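# Seat three plates in matching gray tray pockets

## Task

Place each of the three plates in the gray tray, pressed fully down into the pocket whose size fits that plate.

## Robot and tools

Robot: two arms, left_arm and right_arm, each carrying the same right-handed five-finger hand (the hands are not mirrored, so every hand axis and number means the same on both). Bases in the scene frame: left_arm at (-0.078, +0.445, +0.092) m, right_arm at (-0.082, -0.498, +0.093) m, both turned almost not at all. A post stands behind the arms.

Frames. Scene frame: origin at table-top height midway between the arms, +z up, +x out over the table, +y toward the left_arm side. Each arm reports its hand pose, velocities and Hand target in its own base frame; fixed cameras and the table use the scene frame. Offsets run along the axes of that arm's current Hand target. The hand point sits 0.05 m in front of the palm and 0.15 m out from the wrist flange; its +z runs along the straight fingers, +y out of the palm, +x across the palm away from the thumb. Straight fingers reach 0.06-0.07 m past the point and lie 0.06 m behind it (-y). With the palm down the wrist can hang up to about 0.13 m below the point and touch the table first. A bracket on the little-finger side of the wrist can hit things.

A row is 28 numbers, all in [-1, 1], always covering both arms: left dx, dy, dz, rx, ry, rz, then left little, ring, middle, index, thumb_bend, thumb_turn, force_limit, speed; then the same 14 for the right arm. The six pose numbers are an offset (not a pose) from that arm's Hand target as it stood when the action or move began, never from the previous row; 1.0 equals 0.6 m or 180 degrees, and rx, ry, rz form one rotation vector. Six zeros ask nothing new of that arm. The six finger numbers are absolute targets: +1 straight/open, -1 curled; thumb_turn -1 swings the thumb opposite the fingers, +1 beside the palm. force_limit maps -1..+1 to about 0..10 N at the fingertip (0..15 N for the two thumb motors); speed rises from near zero at -1 to full at +0.48 and stays full above. No value means keep: repeat the last hand numbers you sent, or, if none yet, hand_measured plus hand_force_limit and hand_speed. For a soft grip close with speed -0.94 or lower. With the thumb turned in, the hand closes around things 0.035-0.065 m thick; thumb tip against index pad can pinch a light item up to 0.08 m.

Tools.
- execute_actions: actions = list of actions, each a table of up to 15 rows at 1/30 s per row (a short table repeats its last row to 15). cameras optional: names, ["all"] or [].
- move: target = one row or a list of up to 15 rows, every row an offset from the same starting Hand targets. speed: path top speed in m/s, 0.002-3.2, default 0.25 (turning up to twice that in rad/s), one value or one per target. blend: corner rounding in m for lists. stop_force: 4-120 N, one value for both arms, ends an arm's path when its wrist sensor feels that much push against the motion; use it slowly (about 0.005 m/s) for touches; a list with it needs identical hand numbers in every row. zero: with stop_force, re-zero the sensor first (default true). blocking=false returns early (not allowed with stop_force). The result adds a move: line naming the ending (done, off_target, moving, held, fault) and limits (paced = pose clipped, held = steps withheld). A move is refused if the wrist would pass near its own base axis.
- wait: seconds 0-3600. stop: brakes a running move. zoom_image: camera (cam_high, cam_low, cam_left_wrist, cam_right_wrist) and region [x0, y0, x1, y1] in pixels, at most 504 by 504, from the latest images. show_instructions: shows the reference image. zero_wrist_force: arm. finished_scene: scene 1, ends for good.

Results: end_effector_position (m), end_effector_quat_wxyz, velocities, Hand target (the pose your next offsets start from; the hand may rest a little short of it), joint positions and torques, Wrist force and Wrist torque along the hand's own axes plus a peak line, hand_measured, hand_stopped_by (moving, target, force, stalled, fault) and hand_load_n (positive when pushed open; near 0 after a grip is lost). Camera calibrations for cam_high, cam_low and the two fisheye wrist cameras are given with the task.

Cautions: commanded orientation is clipped to within 32 degrees of the measured one each step. A net outside force around 150 N (plus or minus 25) or contact torque at a joint limit (wrist joints 49.6 N m, elbow 138) halts that arm for 10 s; arms are stiff, so never aim far past a firm contact. Keep the arms and hands apart: a hit between them, or one hand gripping the other's fingers, can end the scene. Anything leaving the table ends the scene. Motors warn at 70 °C and stop at 85 °C. Before finishing, confirm every plate sits flat and fully down in its own pocket.

Each tool is called after "Call:" in YAML: its name, and indented under it one key for each argument.

Reference images:

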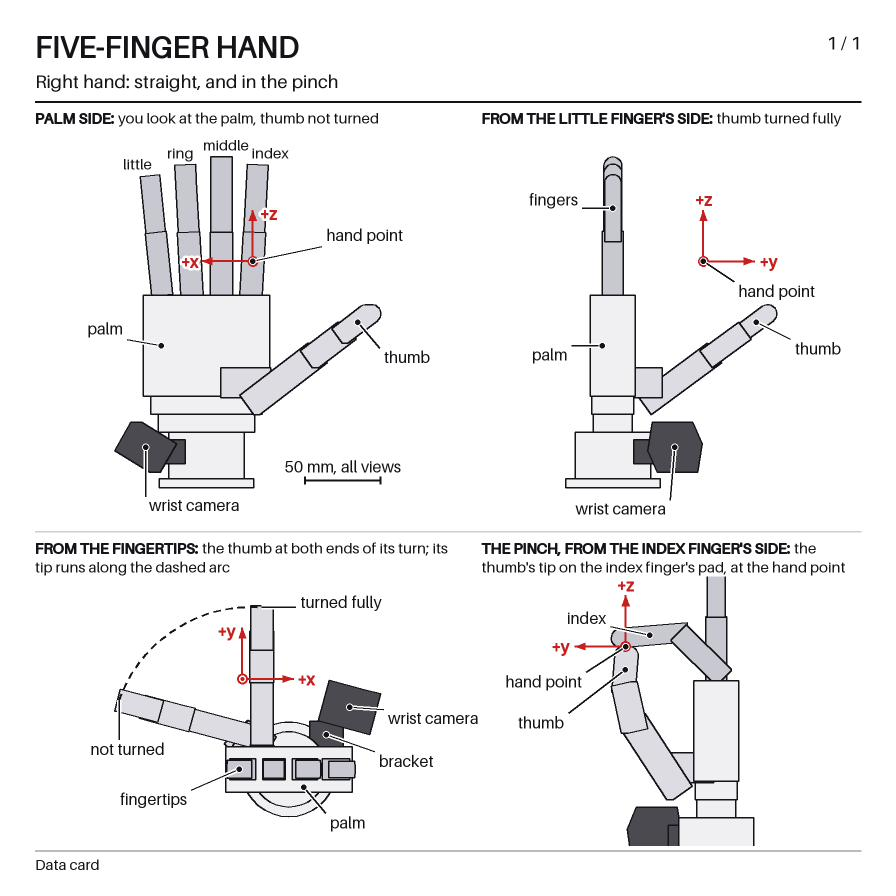

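## Session

Call:
execute_actions:
  actions: []

Scene clock: 0.00 s.
left_arm: end_effector_position=(+0.8980, -0.4490, +0.0142) hand_measured=(+1.000, +1.000, +1.000, +1.000, +1.000, +1.000) hand_load_n=(+0.0, +0.0, +0.0, +0.0, +0.0, +0.0) hand_stopped_by=(target, target, target, target, target, target) hand_force_limit=0.00 hand_speed=-0.80 end_effector_quat_wxyz=(-0.102, +0.414, +0.896, -0.124) | right_arm: end_effector_position=(+0.7415, -0.0151, +0.0591) hand_measured=(+1.000, +1.000, +1.000, +1.000, +1.000, +1.000) hand_load_n=(+0.0, +0.0, +0.0, +0.0, +0.0, -0.5) hand_stopped_by=(target, target, target, target, target, target) hand_force_limit=0.00 hand_speed=-0.80 end_effector_quat_wxyz=(+0.497, +0.535, +0.634, -0.254)
Joint positions: left_arm=[-0.611 -0.416 0.698 1.45 1.851 -1.294] | right_arm=[0.057 -0.917 1.889 -0.089 2.632 -0.526]
Joint velocities: within noise
Joint torques (N m): no reading
Motor temperatures (°C): left_arm=[30 25 32 44 43 38] | right_arm=[37 35 32 42 38 43]
Wrist force (N): no reading
Wrist torque (N m): no reading
Wrist force, peak (N): no reading
Hand target: left_arm +0.8980, -0.4490, +0.0142; -0.102, +0.414, +0.896, -0.124 | right_arm +0.7415, -0.0151, +0.0591; +0.497, +0.535, +0.634, -0.254

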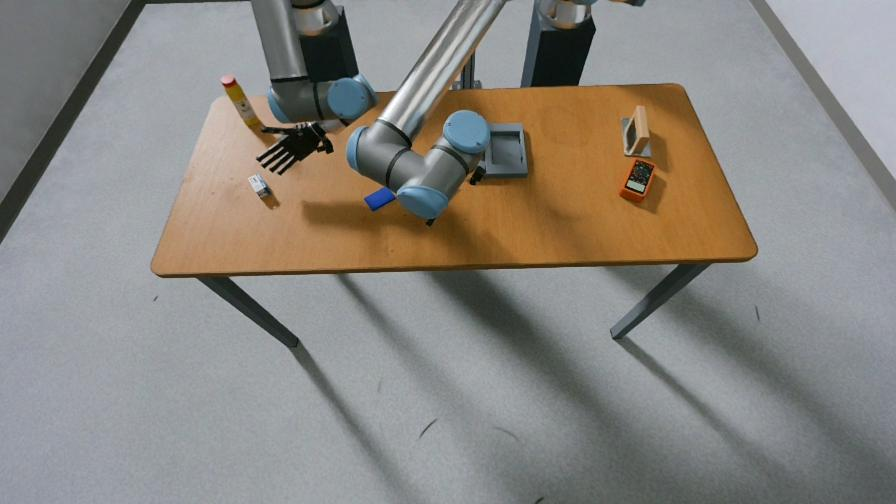

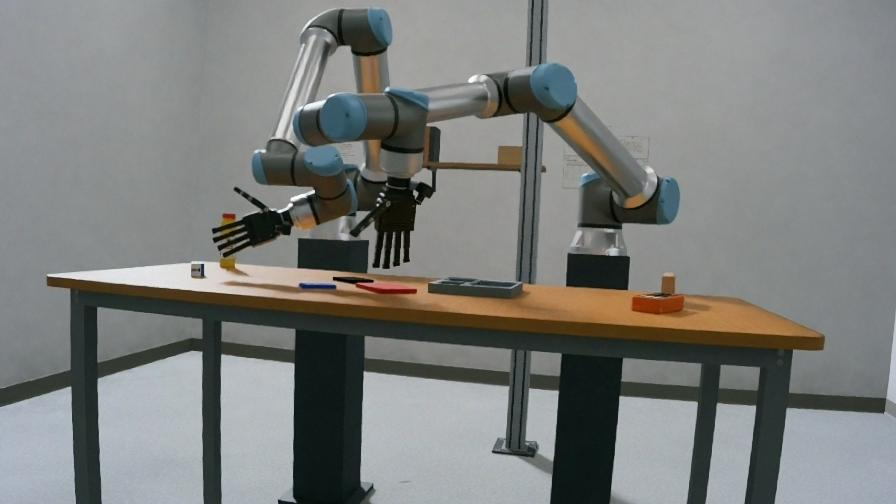

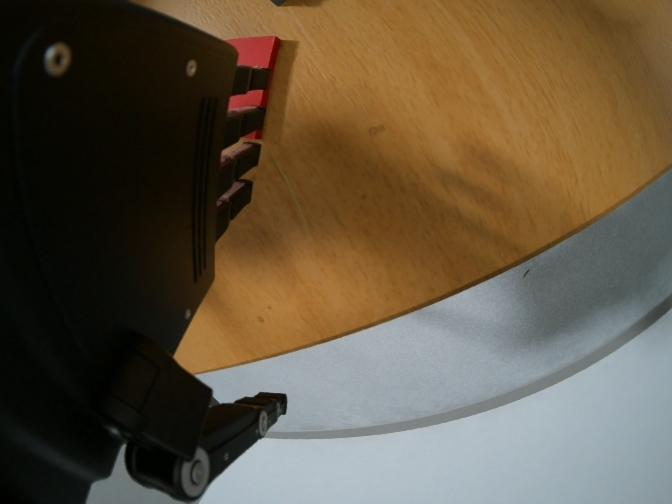

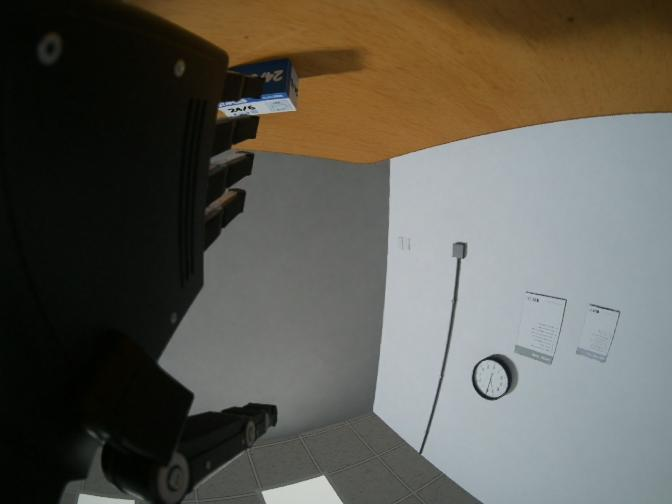

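Call:
zoom_image:
  camera: "cam_high"
  region: [240, 80, 560, 260]

Call:
zoom_image:
  camera: "cam_low"
  region: [260, 220, 580, 340]

Scaled by 1.575 from the camera's image (finer frame: 1280x720).

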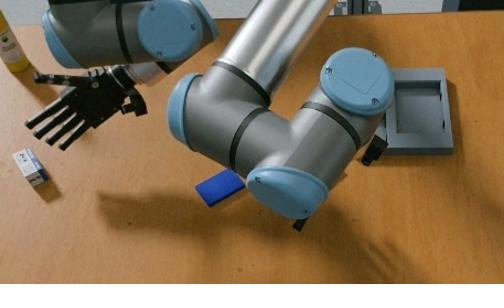

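Scaled by 1.575 from the camera's image (finer frame: 1280x720).

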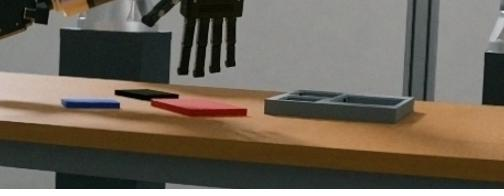

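Call:
move:
  target:
    - [0.0334,-0.128,-0.395,0,0,0,1,1,1,1,1,1,0,-0.8,0,0,0,0,0,0,1,1,1,1,1,1,0,-0.8]
  speed: 0.25
  cameras: ["all"]

Scene clock: 6.77 s.
left_arm: end_effector_position=(+0.8978, -0.4490, +0.2642) hand_measured=(+1.000, +1.000, +1.000, +1.000, +1.000, +1.000) hand_load_n=(+0.0, +0.0, +0.5, +0.0, +0.0, +0.0) hand_stopped_by=(target, target, target, target, target, target) hand_force_limit=0.00 hand_speed=-0.80 end_effector_quat_wxyz=(-0.102, +0.414, +0.896, -0.124) | right_arm: end_effector_position=(+0.7415, -0.0151, +0.0591) hand_measured=(+1.000, +1.000, +1.000, +1.000, +1.000, +1.000) hand_load_n=(+0.0, +0.0, +0.0, +0.0, +0.0, +0.0) hand_stopped_by=(target, target, target, target, target, target) hand_force_limit=0.00 hand_speed=-0.80 end_effector_quat_wxyz=(+0.497, +0.535, +0.634, -0.254)
Joint positions: left_arm=[-0.611 -0.493 0.408 1.817 1.851 -1.294] | right_arm=[0.057 -0.917 1.889 -0.089 2.632 -0.526]
Joint torques (N m): left_arm=[7.07 -97.47 -47.87 6.45 3.05 2.83] | right_arm=[-0.67 -64.42 -19.56 2.53 1.24 0.18]
Wrist force (N): left_arm=[-0.1 0.0 0.2] | right_arm=[-0.1 -0.1 0.1]
Wrist torque (N m): left_arm=[-0.01 0.01 0.04] | right_arm=[-0.02 0.02 -0.01]
Wrist force, peak (N): left_arm=[0.0 -1.0 -2.1] | right_arm=[-0.3 -0.3 -0.7]
Hand target: left_arm +0.8979, -0.4490, +0.2642; -0.102, +0.414, +0.896, -0.124 | right_arm +0.7415, -0.0151, +0.0591; +0.497, +0.535, +0.634, -0.254
Off the commanded pose: left_arm 0.000 m, 0 deg | right_arm 0.000 m, 0 deg.
move: done
cam_left_wrist: T_world_to_cam=[[0.52441, 0.80263, -0.28421, -0.03398], [0.83594, -0.42187, 0.35104, -1.0311], [0.16185, -0.42167, -0.89219, 0.01254]] pos_world=[0.87773, -0.40243, 0.36348]

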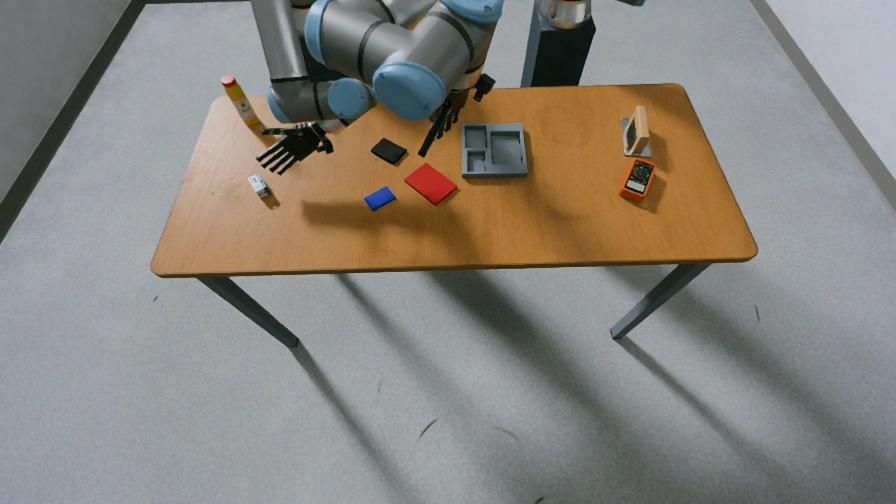

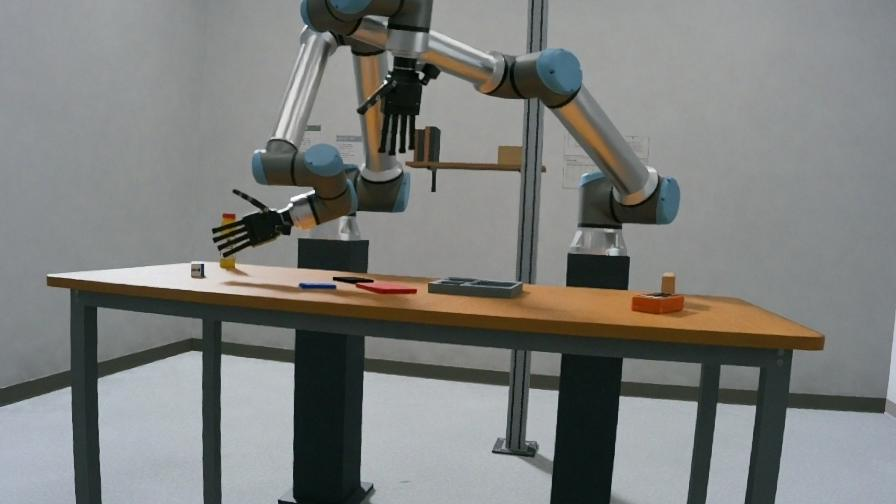

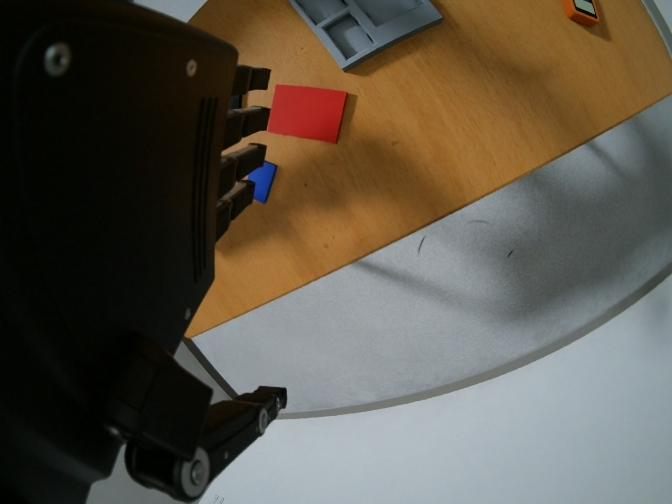

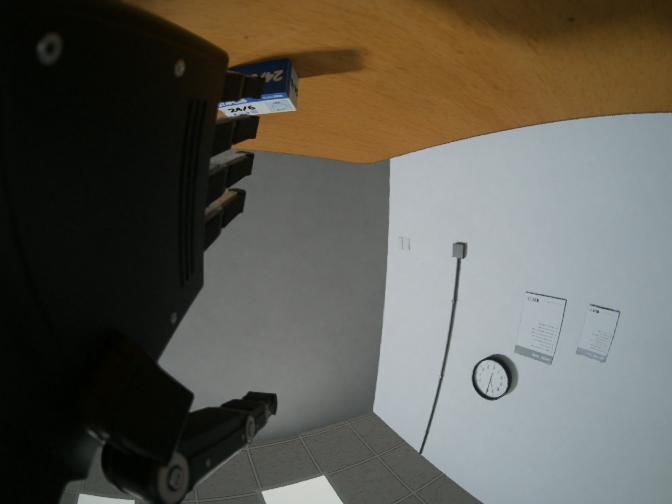

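Call:
zoom_image:
  camera: "cam_high"
  region: [350, 110, 550, 220]

Call:
zoom_image:
  camera: "cam_low"
  region: [280, 260, 540, 310]

Call:
zoom_image:
  camera: "cam_left_wrist"
  region: [220, 0, 480, 240]

Scaled by 2.520 from the camera's image (finer frame: 1280x720).

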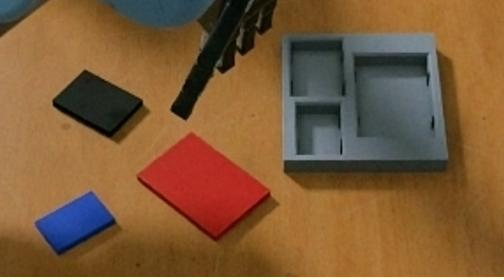

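Scaled by 1.938 from the camera's image (finer frame: 1280x720).

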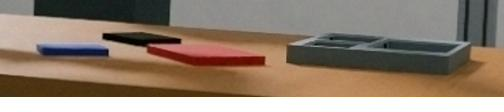

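Scaled by 1.938 from the camera's image (finer frame: 960x720).

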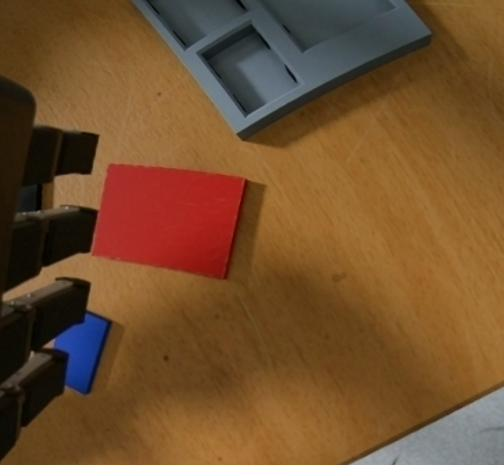

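Call:
move:
  target:
    - [0.970,0.112,-0.130,0,0,0,1,1,1,1,1,1,0,-0.8,0,0,0,0,0,0,1,1,1,1,1,1,0,-0.8]
  speed: 0.3
  cameras: ["all"]

Call:
zoom_image:
  camera: "cam_high"
  region: [440, 105, 540, 195]

Call:
zoom_image:
  camera: "cam_high"
  region: [350, 125, 470, 220]

Call:
zoom_image:
  camera: "cam_low"
  region: [280, 260, 400, 310]

Call:
zoom_image:
  camera: "cam_low"
  region: [400, 260, 540, 310]

Scene clock: 14.37 s.
left_arm: end_effector_position=(+0.5978, +0.0502, +0.3639) hand_measured=(+1.000, +1.000, +1.000, +1.000, +1.000, +1.000) hand_load_n=(+0.0, -0.5, +0.0, +0.0, +0.0, +0.0) hand_stopped_by=(target, target, target, target, target, target) hand_force_limit=0.00 hand_speed=-0.80 end_effector_quat_wxyz=(-0.102, +0.414, +0.896, -0.124) | right_arm: end_effector_position=(+0.7415, -0.0151, +0.0591) hand_measured=(+1.000, +1.000, +1.000, +1.000, +1.000, +1.000) hand_load_n=(+0.0, +0.0, +0.0, +0.0, +0.0, +0.0) hand_stopped_by=(target, target, target, target, target, target) hand_force_limit=0.00 hand_speed=-0.80 end_effector_quat_wxyz=(+0.497, +0.535, +0.634, -0.254)
Joint positions: left_arm=[-0.168 -1.308 1.602 1.543 1.756 -0.848] | right_arm=[0.057 -0.917 1.889 -0.089 2.632 -0.526]
Joint torques (N m): left_arm=[11.78 -81.15 -28.69 6.5 -2.55 3.15] | right_arm=[-1.45 -64.65 -19.6 2.45 1.64 0.06]
Wrist force (N): left_arm=[0.1 -0.5 -0.4] | right_arm=[0.0 -0.1 -0.4]
Wrist torque (N m): left_arm=[-0.10 0.00 -0.04] | right_arm=[0.01 0.00 0.00]
Wrist force, peak (N): left_arm=[2.0 -0.4 -0.2] | right_arm=[0.2 -0.2 -1.0]
Hand target: left_arm +0.5977, +0.0503, +0.3640; -0.102, +0.414, +0.896, -0.124 | right_arm +0.7415, -0.0151, +0.0591; +0.497, +0.535, +0.634, -0.254
Off the commanded pose: left_arm 0.000 m, 0 deg | right_arm 0.000 m, 0 deg.
move: done
cam_left_wrist: T_world_to_cam=[[0.52431, 0.80269, -0.28423, -0.24894], [0.836, -0.4218, 0.35097, -0.60464], [0.16184, -0.42163, -0.89221, 0.36071]] pos_world=[0.57763, 0.09687, 0.46328]

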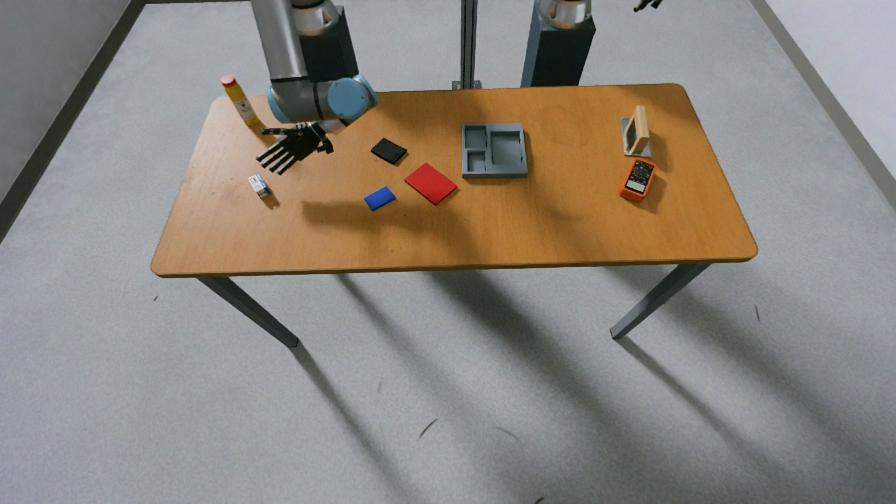

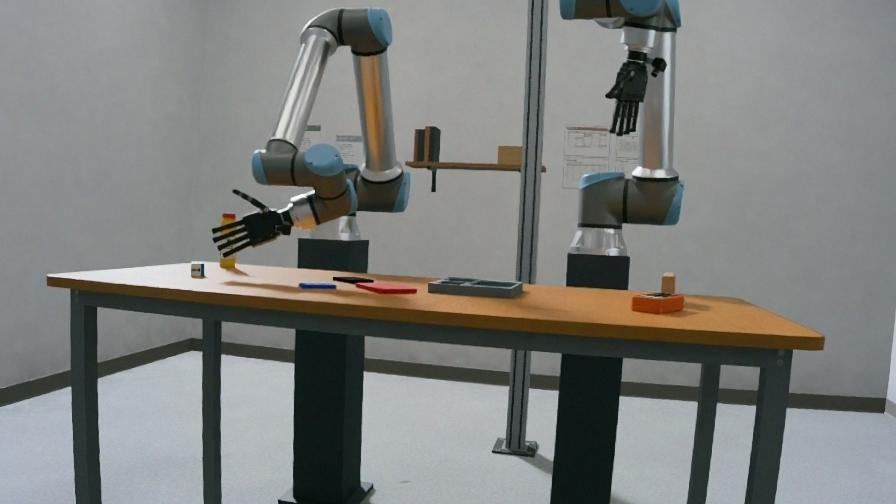

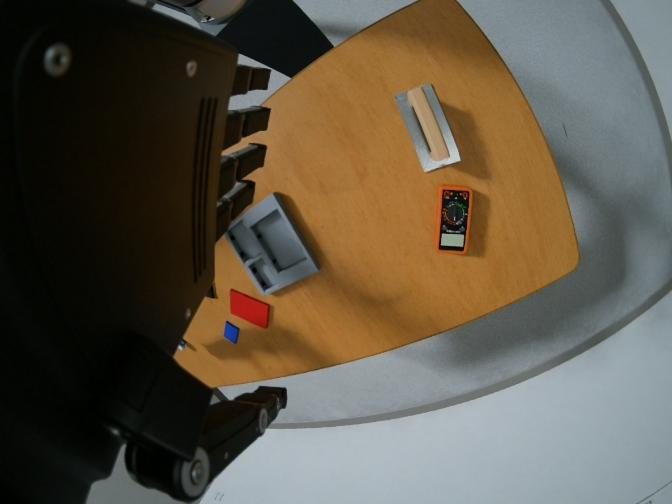

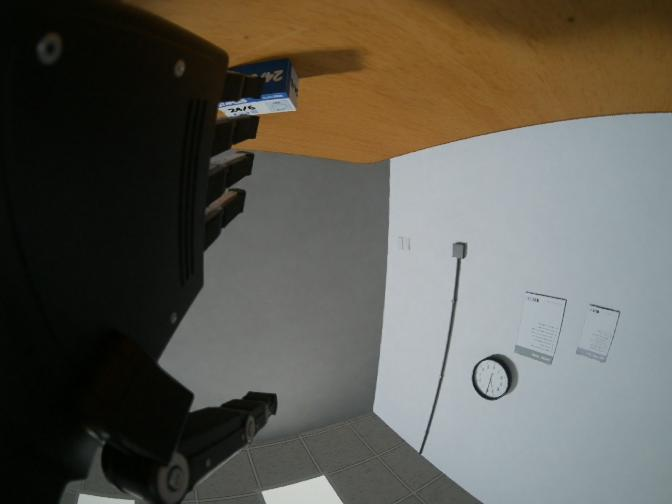

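Scaled by 5.040 from the camera's image (finer frame: 1280x720).

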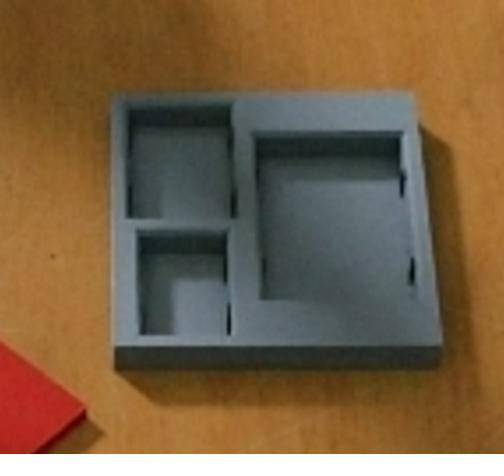

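Scaled by 4.200 from the camera's image (finer frame: 1280x720).

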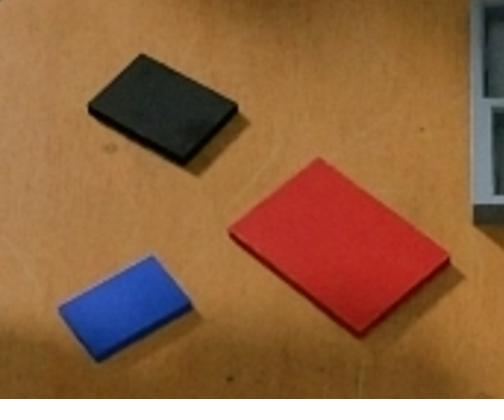

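Scaled by 4.200 from the camera's image (finer frame: 1280x720).

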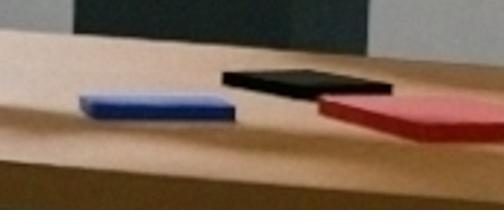

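Scaled by 3.600 from the camera's image (finer frame: 1280x720).

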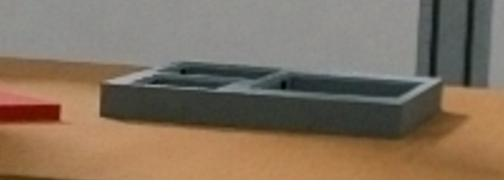

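Call:
zoom_image:
  camera: "cam_high"
  region: [460, 120, 500, 160]

Call:
zoom_image:
  camera: "cam_high"
  region: [485, 125, 535, 175]

Call:
zoom_image:
  camera: "cam_left_wrist"
  region: [220, 180, 330, 310]

Scaled by 12.600 from the camera's image (finer frame: 1280x720).

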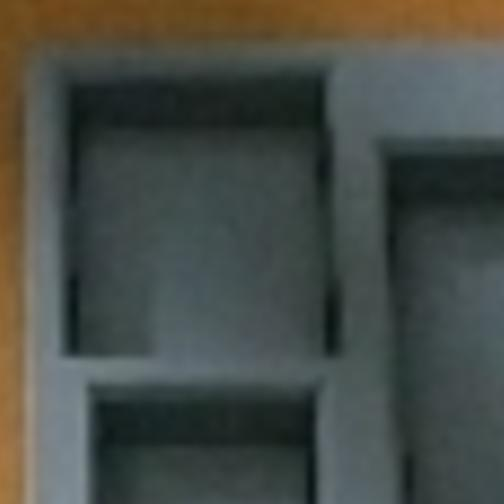

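Scaled by 10.080 from the camera's image (finer frame: 1280x720).

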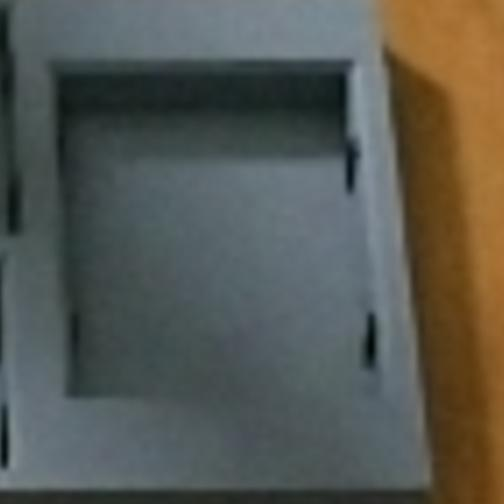

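Scaled by 3.877 from the camera's image (finer frame: 960x720).

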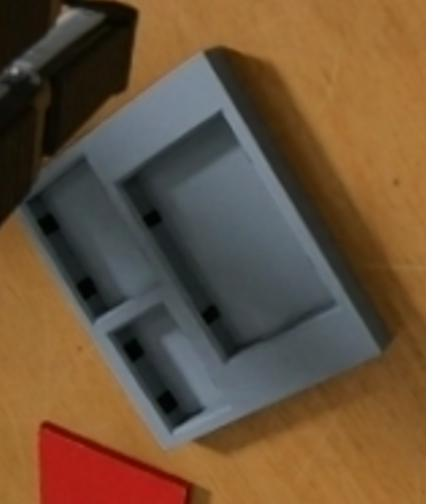

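Call:
move:
  target:
    - [-0.877,-0.295,0.471,0.1355,-0.2930,-0.4410,-1,-1,1,1,1,-1,0,-0.3,0,0,0,0,0,0,1,1,1,1,1,1,0,-0.8]
  speed: 0.25
  cameras: ["all"]

Scene clock: 45.37 s.
left_arm: end_effector_position=(+0.7253, -0.5032, +0.1083) hand_measured=(-1.000, -1.000, +1.000, +1.000, +1.000, -1.000) hand_load_n=(+0.0, +0.0, +0.0, +0.0, +0.0, +0.0) hand_stopped_by=(target, target, target, target, target, target) hand_force_limit=0.00 hand_speed=-0.30 end_effector_quat_wxyz=(+0.143, -0.346, +0.856, -0.355) | right_arm: end_effector_position=(+0.7415, -0.0151, +0.0591) hand_measured=(+1.000, +1.000, +1.000, +1.000, +1.000, +1.000) hand_load_n=(+0.0, +0.0, +0.5, +0.0, +0.0, +0.0) hand_stopped_by=(target, target, target, target, target, target) hand_force_limit=0.00 hand_speed=-0.80 end_effector_quat_wxyz=(+0.497, +0.535, +0.634, -0.254)
Joint positions: left_arm=[-0.849 -1.053 1.582 0.256 1.538 -3.174] | right_arm=[0.057 -0.917 1.889 -0.089 2.632 -0.526]
Joint torques (N m): left_arm=[-12.02 -60.27 -44.5 -0.07 -3.09 -3.01] | right_arm=[-0.21 -64.59 -20.44 2.37 1.3 0.13]
Wrist force (N): left_arm=[0.4 0.2 -0.2] | right_arm=[-0.2 0.0 -0.5]
Wrist torque (N m): left_arm=[0.00 -0.07 0.23] | right_arm=[0.02 0.04 -0.01]
Wrist force, peak (N): left_arm=[1.3 -0.4 -0.7] | right_arm=[-0.4 -0.2 -1.0]
Hand target: left_arm +0.7253, -0.5033, +0.1083; +0.143, -0.346, +0.856, -0.355 | right_arm +0.7415, -0.0151, +0.0591; +0.497, +0.535, +0.634, -0.254
Off the commanded pose: left_arm 0.000 m, 0 deg | right_arm 0.000 m, 0 deg.
move: done
cam_left_wrist: T_world_to_cam=[[-0.65625, 0.30617, -0.68963, 0.70612], [0.23158, 0.95159, 0.2021, 0.29059], [0.71813, -0.02708, -0.69539, -0.34762]] pos_world=[0.64573, -0.50213, 0.18651]

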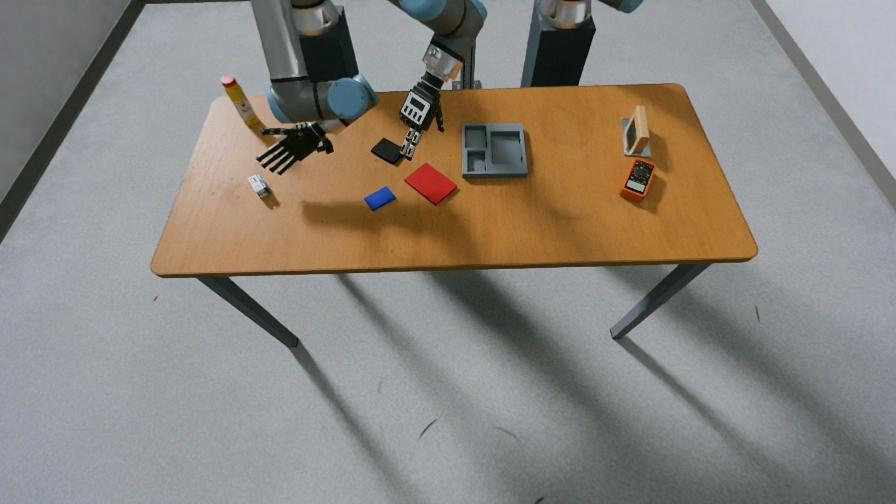

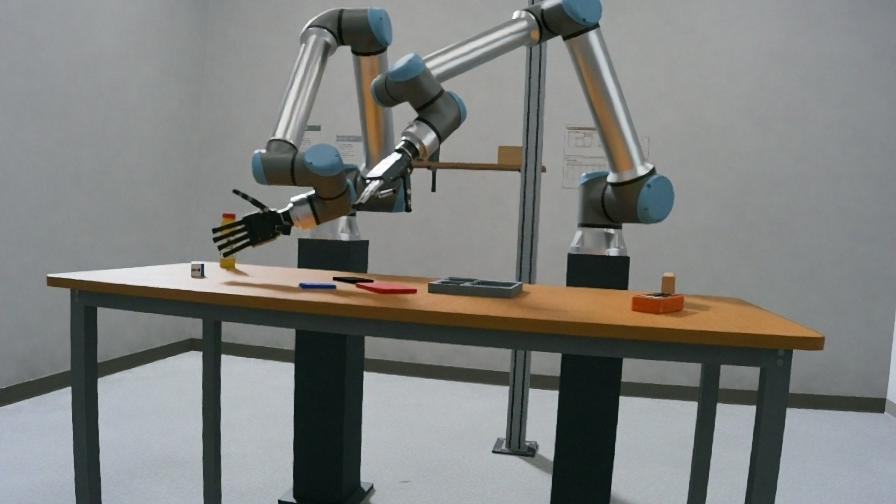

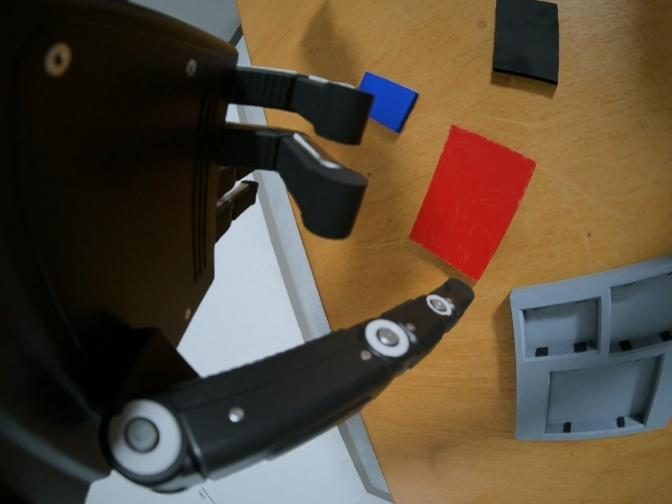

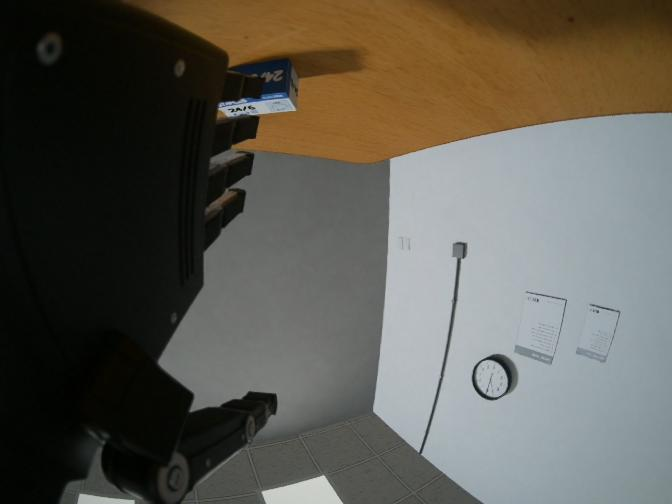

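Call:
zoom_image:
  camera: "cam_left_wrist"
  region: [500, 240, 672, 450]

Call:
zoom_image:
  camera: "cam_low"
  region: [340, 120, 440, 220]

Scaled by 2.400 from the camera's image (finer frame: 960x720).

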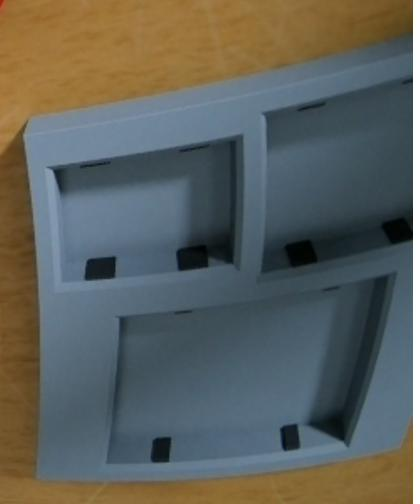

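Scaled by 5.040 from the camera's image (finer frame: 1280x720).

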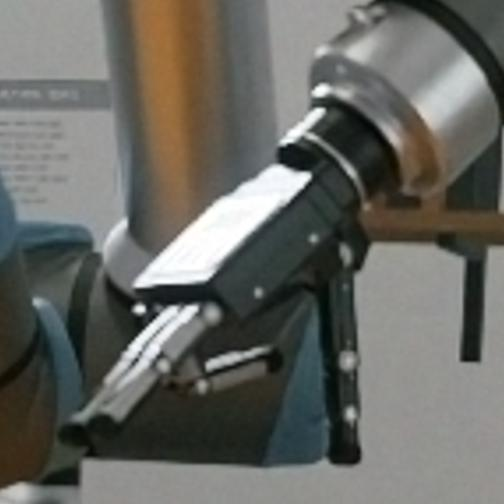

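Call:
move:
  target:
    - [0,0,0,0,0,0,-1,-1,0.5,0.5,1,-1,0,-0.3,0,0,0,0,0,0,1,1,1,1,1,1,0,-0.8]
  cameras: ["cam_low","cam_left_wrist"]

Call:
zoom_image:
  camera: "cam_low"
  region: [340, 120, 440, 220]

Scene clock: 51.57 s.
left_arm: end_effector_position=(+0.7253, -0.5033, +0.1083) hand_measured=(-1.000, -1.000, +0.500, +0.500, +1.000, -1.000) hand_load_n=(+0.0, +0.0, +0.0, +0.0, +0.0, +0.0) hand_stopped_by=(target, target, target, target, target, target) hand_force_limit=0.00 hand_speed=-0.30 end_effector_quat_wxyz=(+0.143, -0.346, +0.856, -0.355) | right_arm: end_effector_position=(+0.7415, -0.0151, +0.0591) hand_measured=(+1.000, +1.000, +1.000, +1.000, +1.000, +1.000) hand_load_n=(+0.0, +0.0, +0.0, +0.0, -0.5, +0.0) hand_stopped_by=(target, target, target, target, target, target) hand_force_limit=0.00 hand_speed=-0.80 end_effector_quat_wxyz=(+0.497, +0.535, +0.634, -0.254)
Joint positions: left_arm=[-0.849 -1.053 1.582 0.256 1.538 -3.174] | right_arm=[0.057 -0.917 1.889 -0.089 2.632 -0.526]
Joint torques (N m): left_arm=[-11.29 -60.32 -44.18 -0.11 -3.24 -3.1] | right_arm=[0.4 -62.62 -19.96 2.26 1.27 0.3]
Wrist force (N): left_arm=[0.5 0.7 -0.7] | right_arm=[0.1 0.0 -0.4]
Wrist torque (N m): left_arm=[0.10 -0.06 0.25] | right_arm=[0.02 0.00 0.01]
Wrist force, peak (N): left_arm=[0.5 0.5 -1.1] | right_arm=[-0.4 0.2 -0.7]
Hand target: left_arm +0.7253, -0.5033, +0.1083; +0.143, -0.346, +0.856, -0.355 | right_arm +0.7415, -0.0151, +0.0591; +0.497, +0.535, +0.634, -0.254
Off the commanded pose: left_arm 0.000 m, 0 deg | right_arm 0.000 m, 0 deg.
move: done
cam_left_wrist: T_world_to_cam=[[-0.65629, 0.30611, -0.68963, 0.70614], [0.23147, 0.95161, 0.20212, 0.29077], [0.71813, -0.02698, -0.69539, -0.34758]] pos_world=[0.64573, -0.50223, 0.18651]

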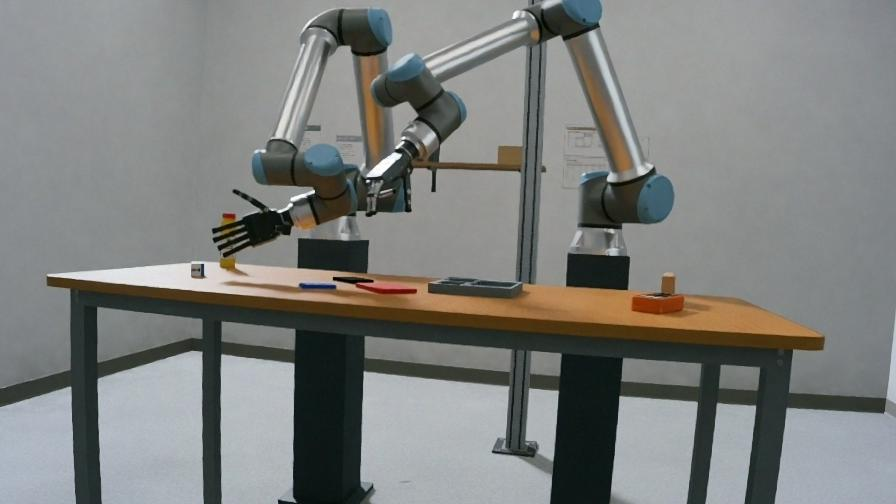

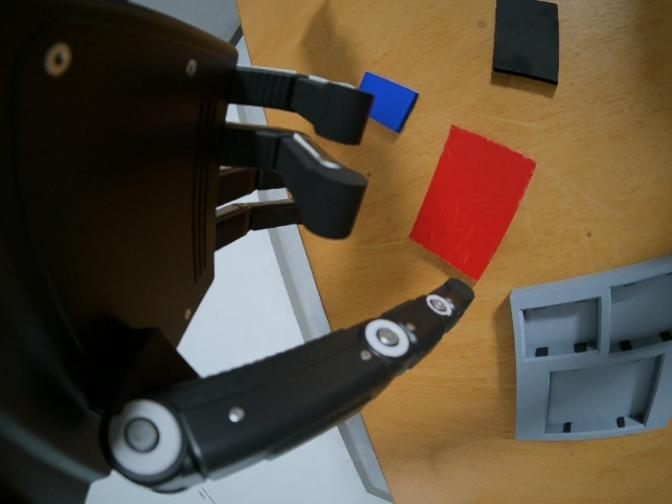

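Scaled by 5.040 from the camera's image (finer frame: 1280x720).

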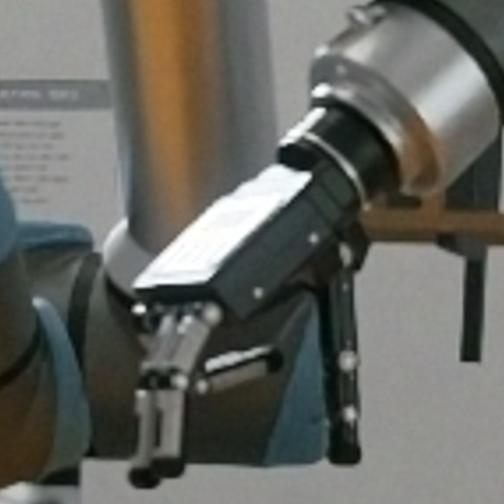

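Call:
move:
  target:
    - [0.0093,0.1587,0.1667,0.0222,0,0,-1,-1,0.5,0.5,1,-1,0,-0.3,0,0,0,0,0,0,1,1,1,1,1,1,0,-0.8]
  cameras: ["cam_high","cam_low","cam_left_wrist"]
  speed: 0.15

Call:
zoom_image:
  camera: "cam_low"
  region: [320, 220, 440, 310]

Call:
zoom_image:
  camera: "cam_high"
  region: [370, 100, 490, 220]

Call:
zoom_image:
  camera: "cam_left_wrist"
  region: [200, 80, 560, 380]

Scene clock: 59.70 s.
left_arm: end_effector_position=(+0.7237, -0.5096, -0.0297) hand_measured=(-1.000, -1.000, +0.500, +0.500, +1.000, -1.000) hand_load_n=(+0.0, +0.5, +0.0, +0.0, +0.0, +0.0) hand_stopped_by=(target, target, target, target, target, target) hand_force_limit=0.00 hand_speed=-0.30 end_effector_quat_wxyz=(+0.155, -0.341, +0.844, -0.385) | right_arm: end_effector_position=(+0.7415, -0.0151, +0.0591) hand_measured=(+1.000, +1.000, +1.000, +1.000, +1.000, +1.000) hand_load_n=(+0.0, +0.0, +0.0, +0.0, +0.0, +0.0) hand_stopped_by=(target, target, target, target, target, target) hand_force_limit=0.00 hand_speed=-0.80 end_effector_quat_wxyz=(+0.497, +0.535, +0.634, -0.254)
Joint positions: left_arm=[-0.858 -0.938 1.697 -0.043 1.529 -3.178] | right_arm=[0.057 -0.917 1.889 -0.089 2.632 -0.526]
Joint torques (N m): left_arm=[-12.14 -63.57 -21.82 -0.54 -2.99 -2.34] | right_arm=[-0.46 -62.83 -20.28 2.17 0.94 -0.09]
Wrist force (N): left_arm=[0.1 0.7 -0.5] | right_arm=[-0.1 0.0 0.0]
Wrist torque (N m): left_arm=[0.10 0.01 0.22] | right_arm=[0.00 0.02 -0.01]
Wrist force, peak (N): left_arm=[0.3 -0.9 -1.4] | right_arm=[0.3 0.0 -0.9]
Hand target: left_arm +0.7237, -0.5096, -0.0298; +0.155, -0.341, +0.844, -0.385 | right_arm +0.7415, -0.0151, +0.0591; +0.497, +0.535, +0.634, -0.254
Off the commanded pose: left_arm 0.000 m, 0 deg | right_arm 0.000 m, 0 deg.
move: done
cam_left_wrist: T_world_to_cam=[[-0.62176, 0.27035, -0.73507, 0.56731], [0.22261, 0.96083, 0.16508, 0.33514], [0.75091, -0.06099, -0.65758, -0.48246]] pos_world=[0.64041, -0.50481, 0.04443]

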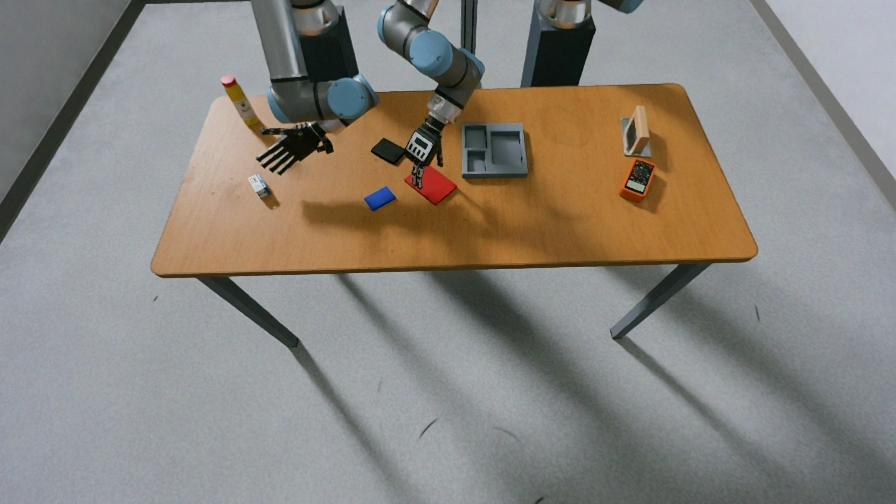

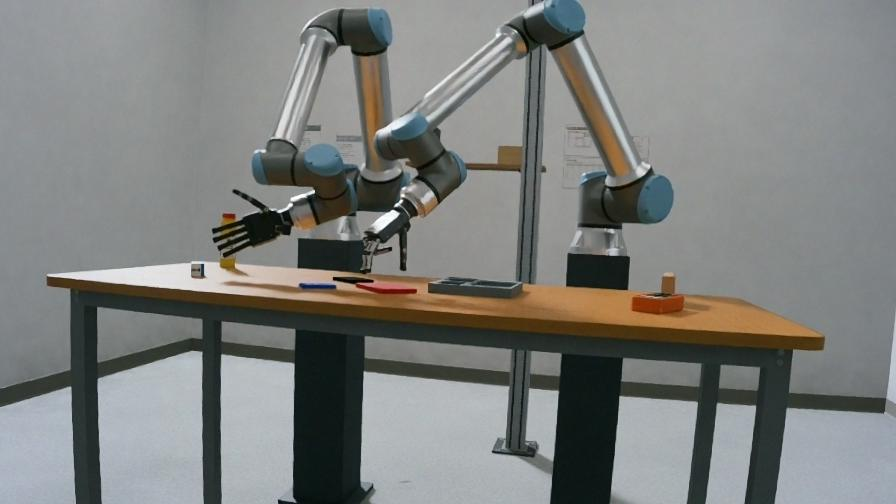

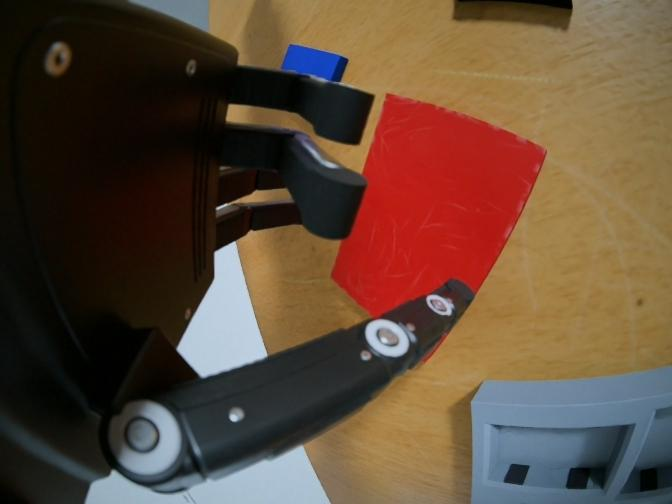

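Scaled by 4.200 from the camera's image (finer frame: 1280x720).

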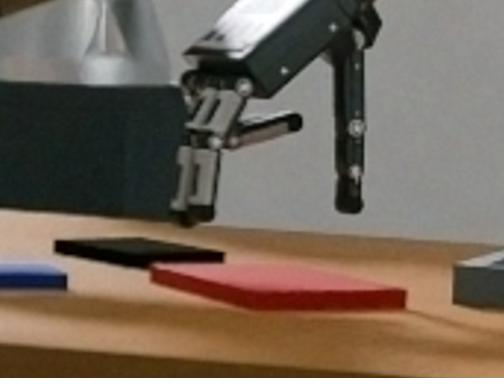

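Scaled by 4.200 from the camera's image (finer frame: 1280x720).

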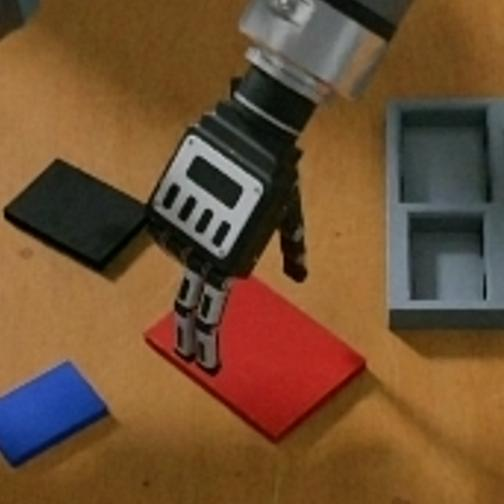

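Scaled by 1.400 from the camera's image (finer frame: 960x720).

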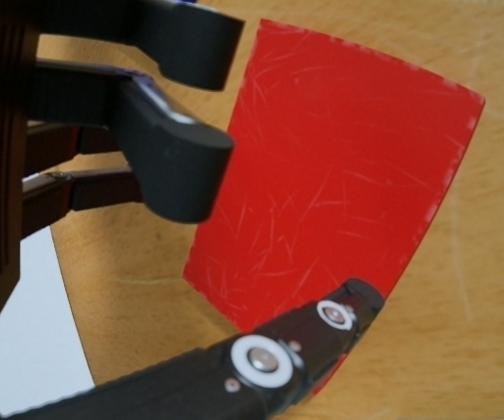

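Call:
zoom_image:
  camera: "cam_low"
  region: [350, 245, 410, 285]

Scaled by 8.400 from the camera's image (finer frame: 1280x720).

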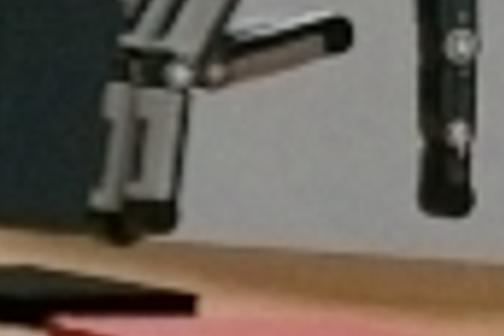

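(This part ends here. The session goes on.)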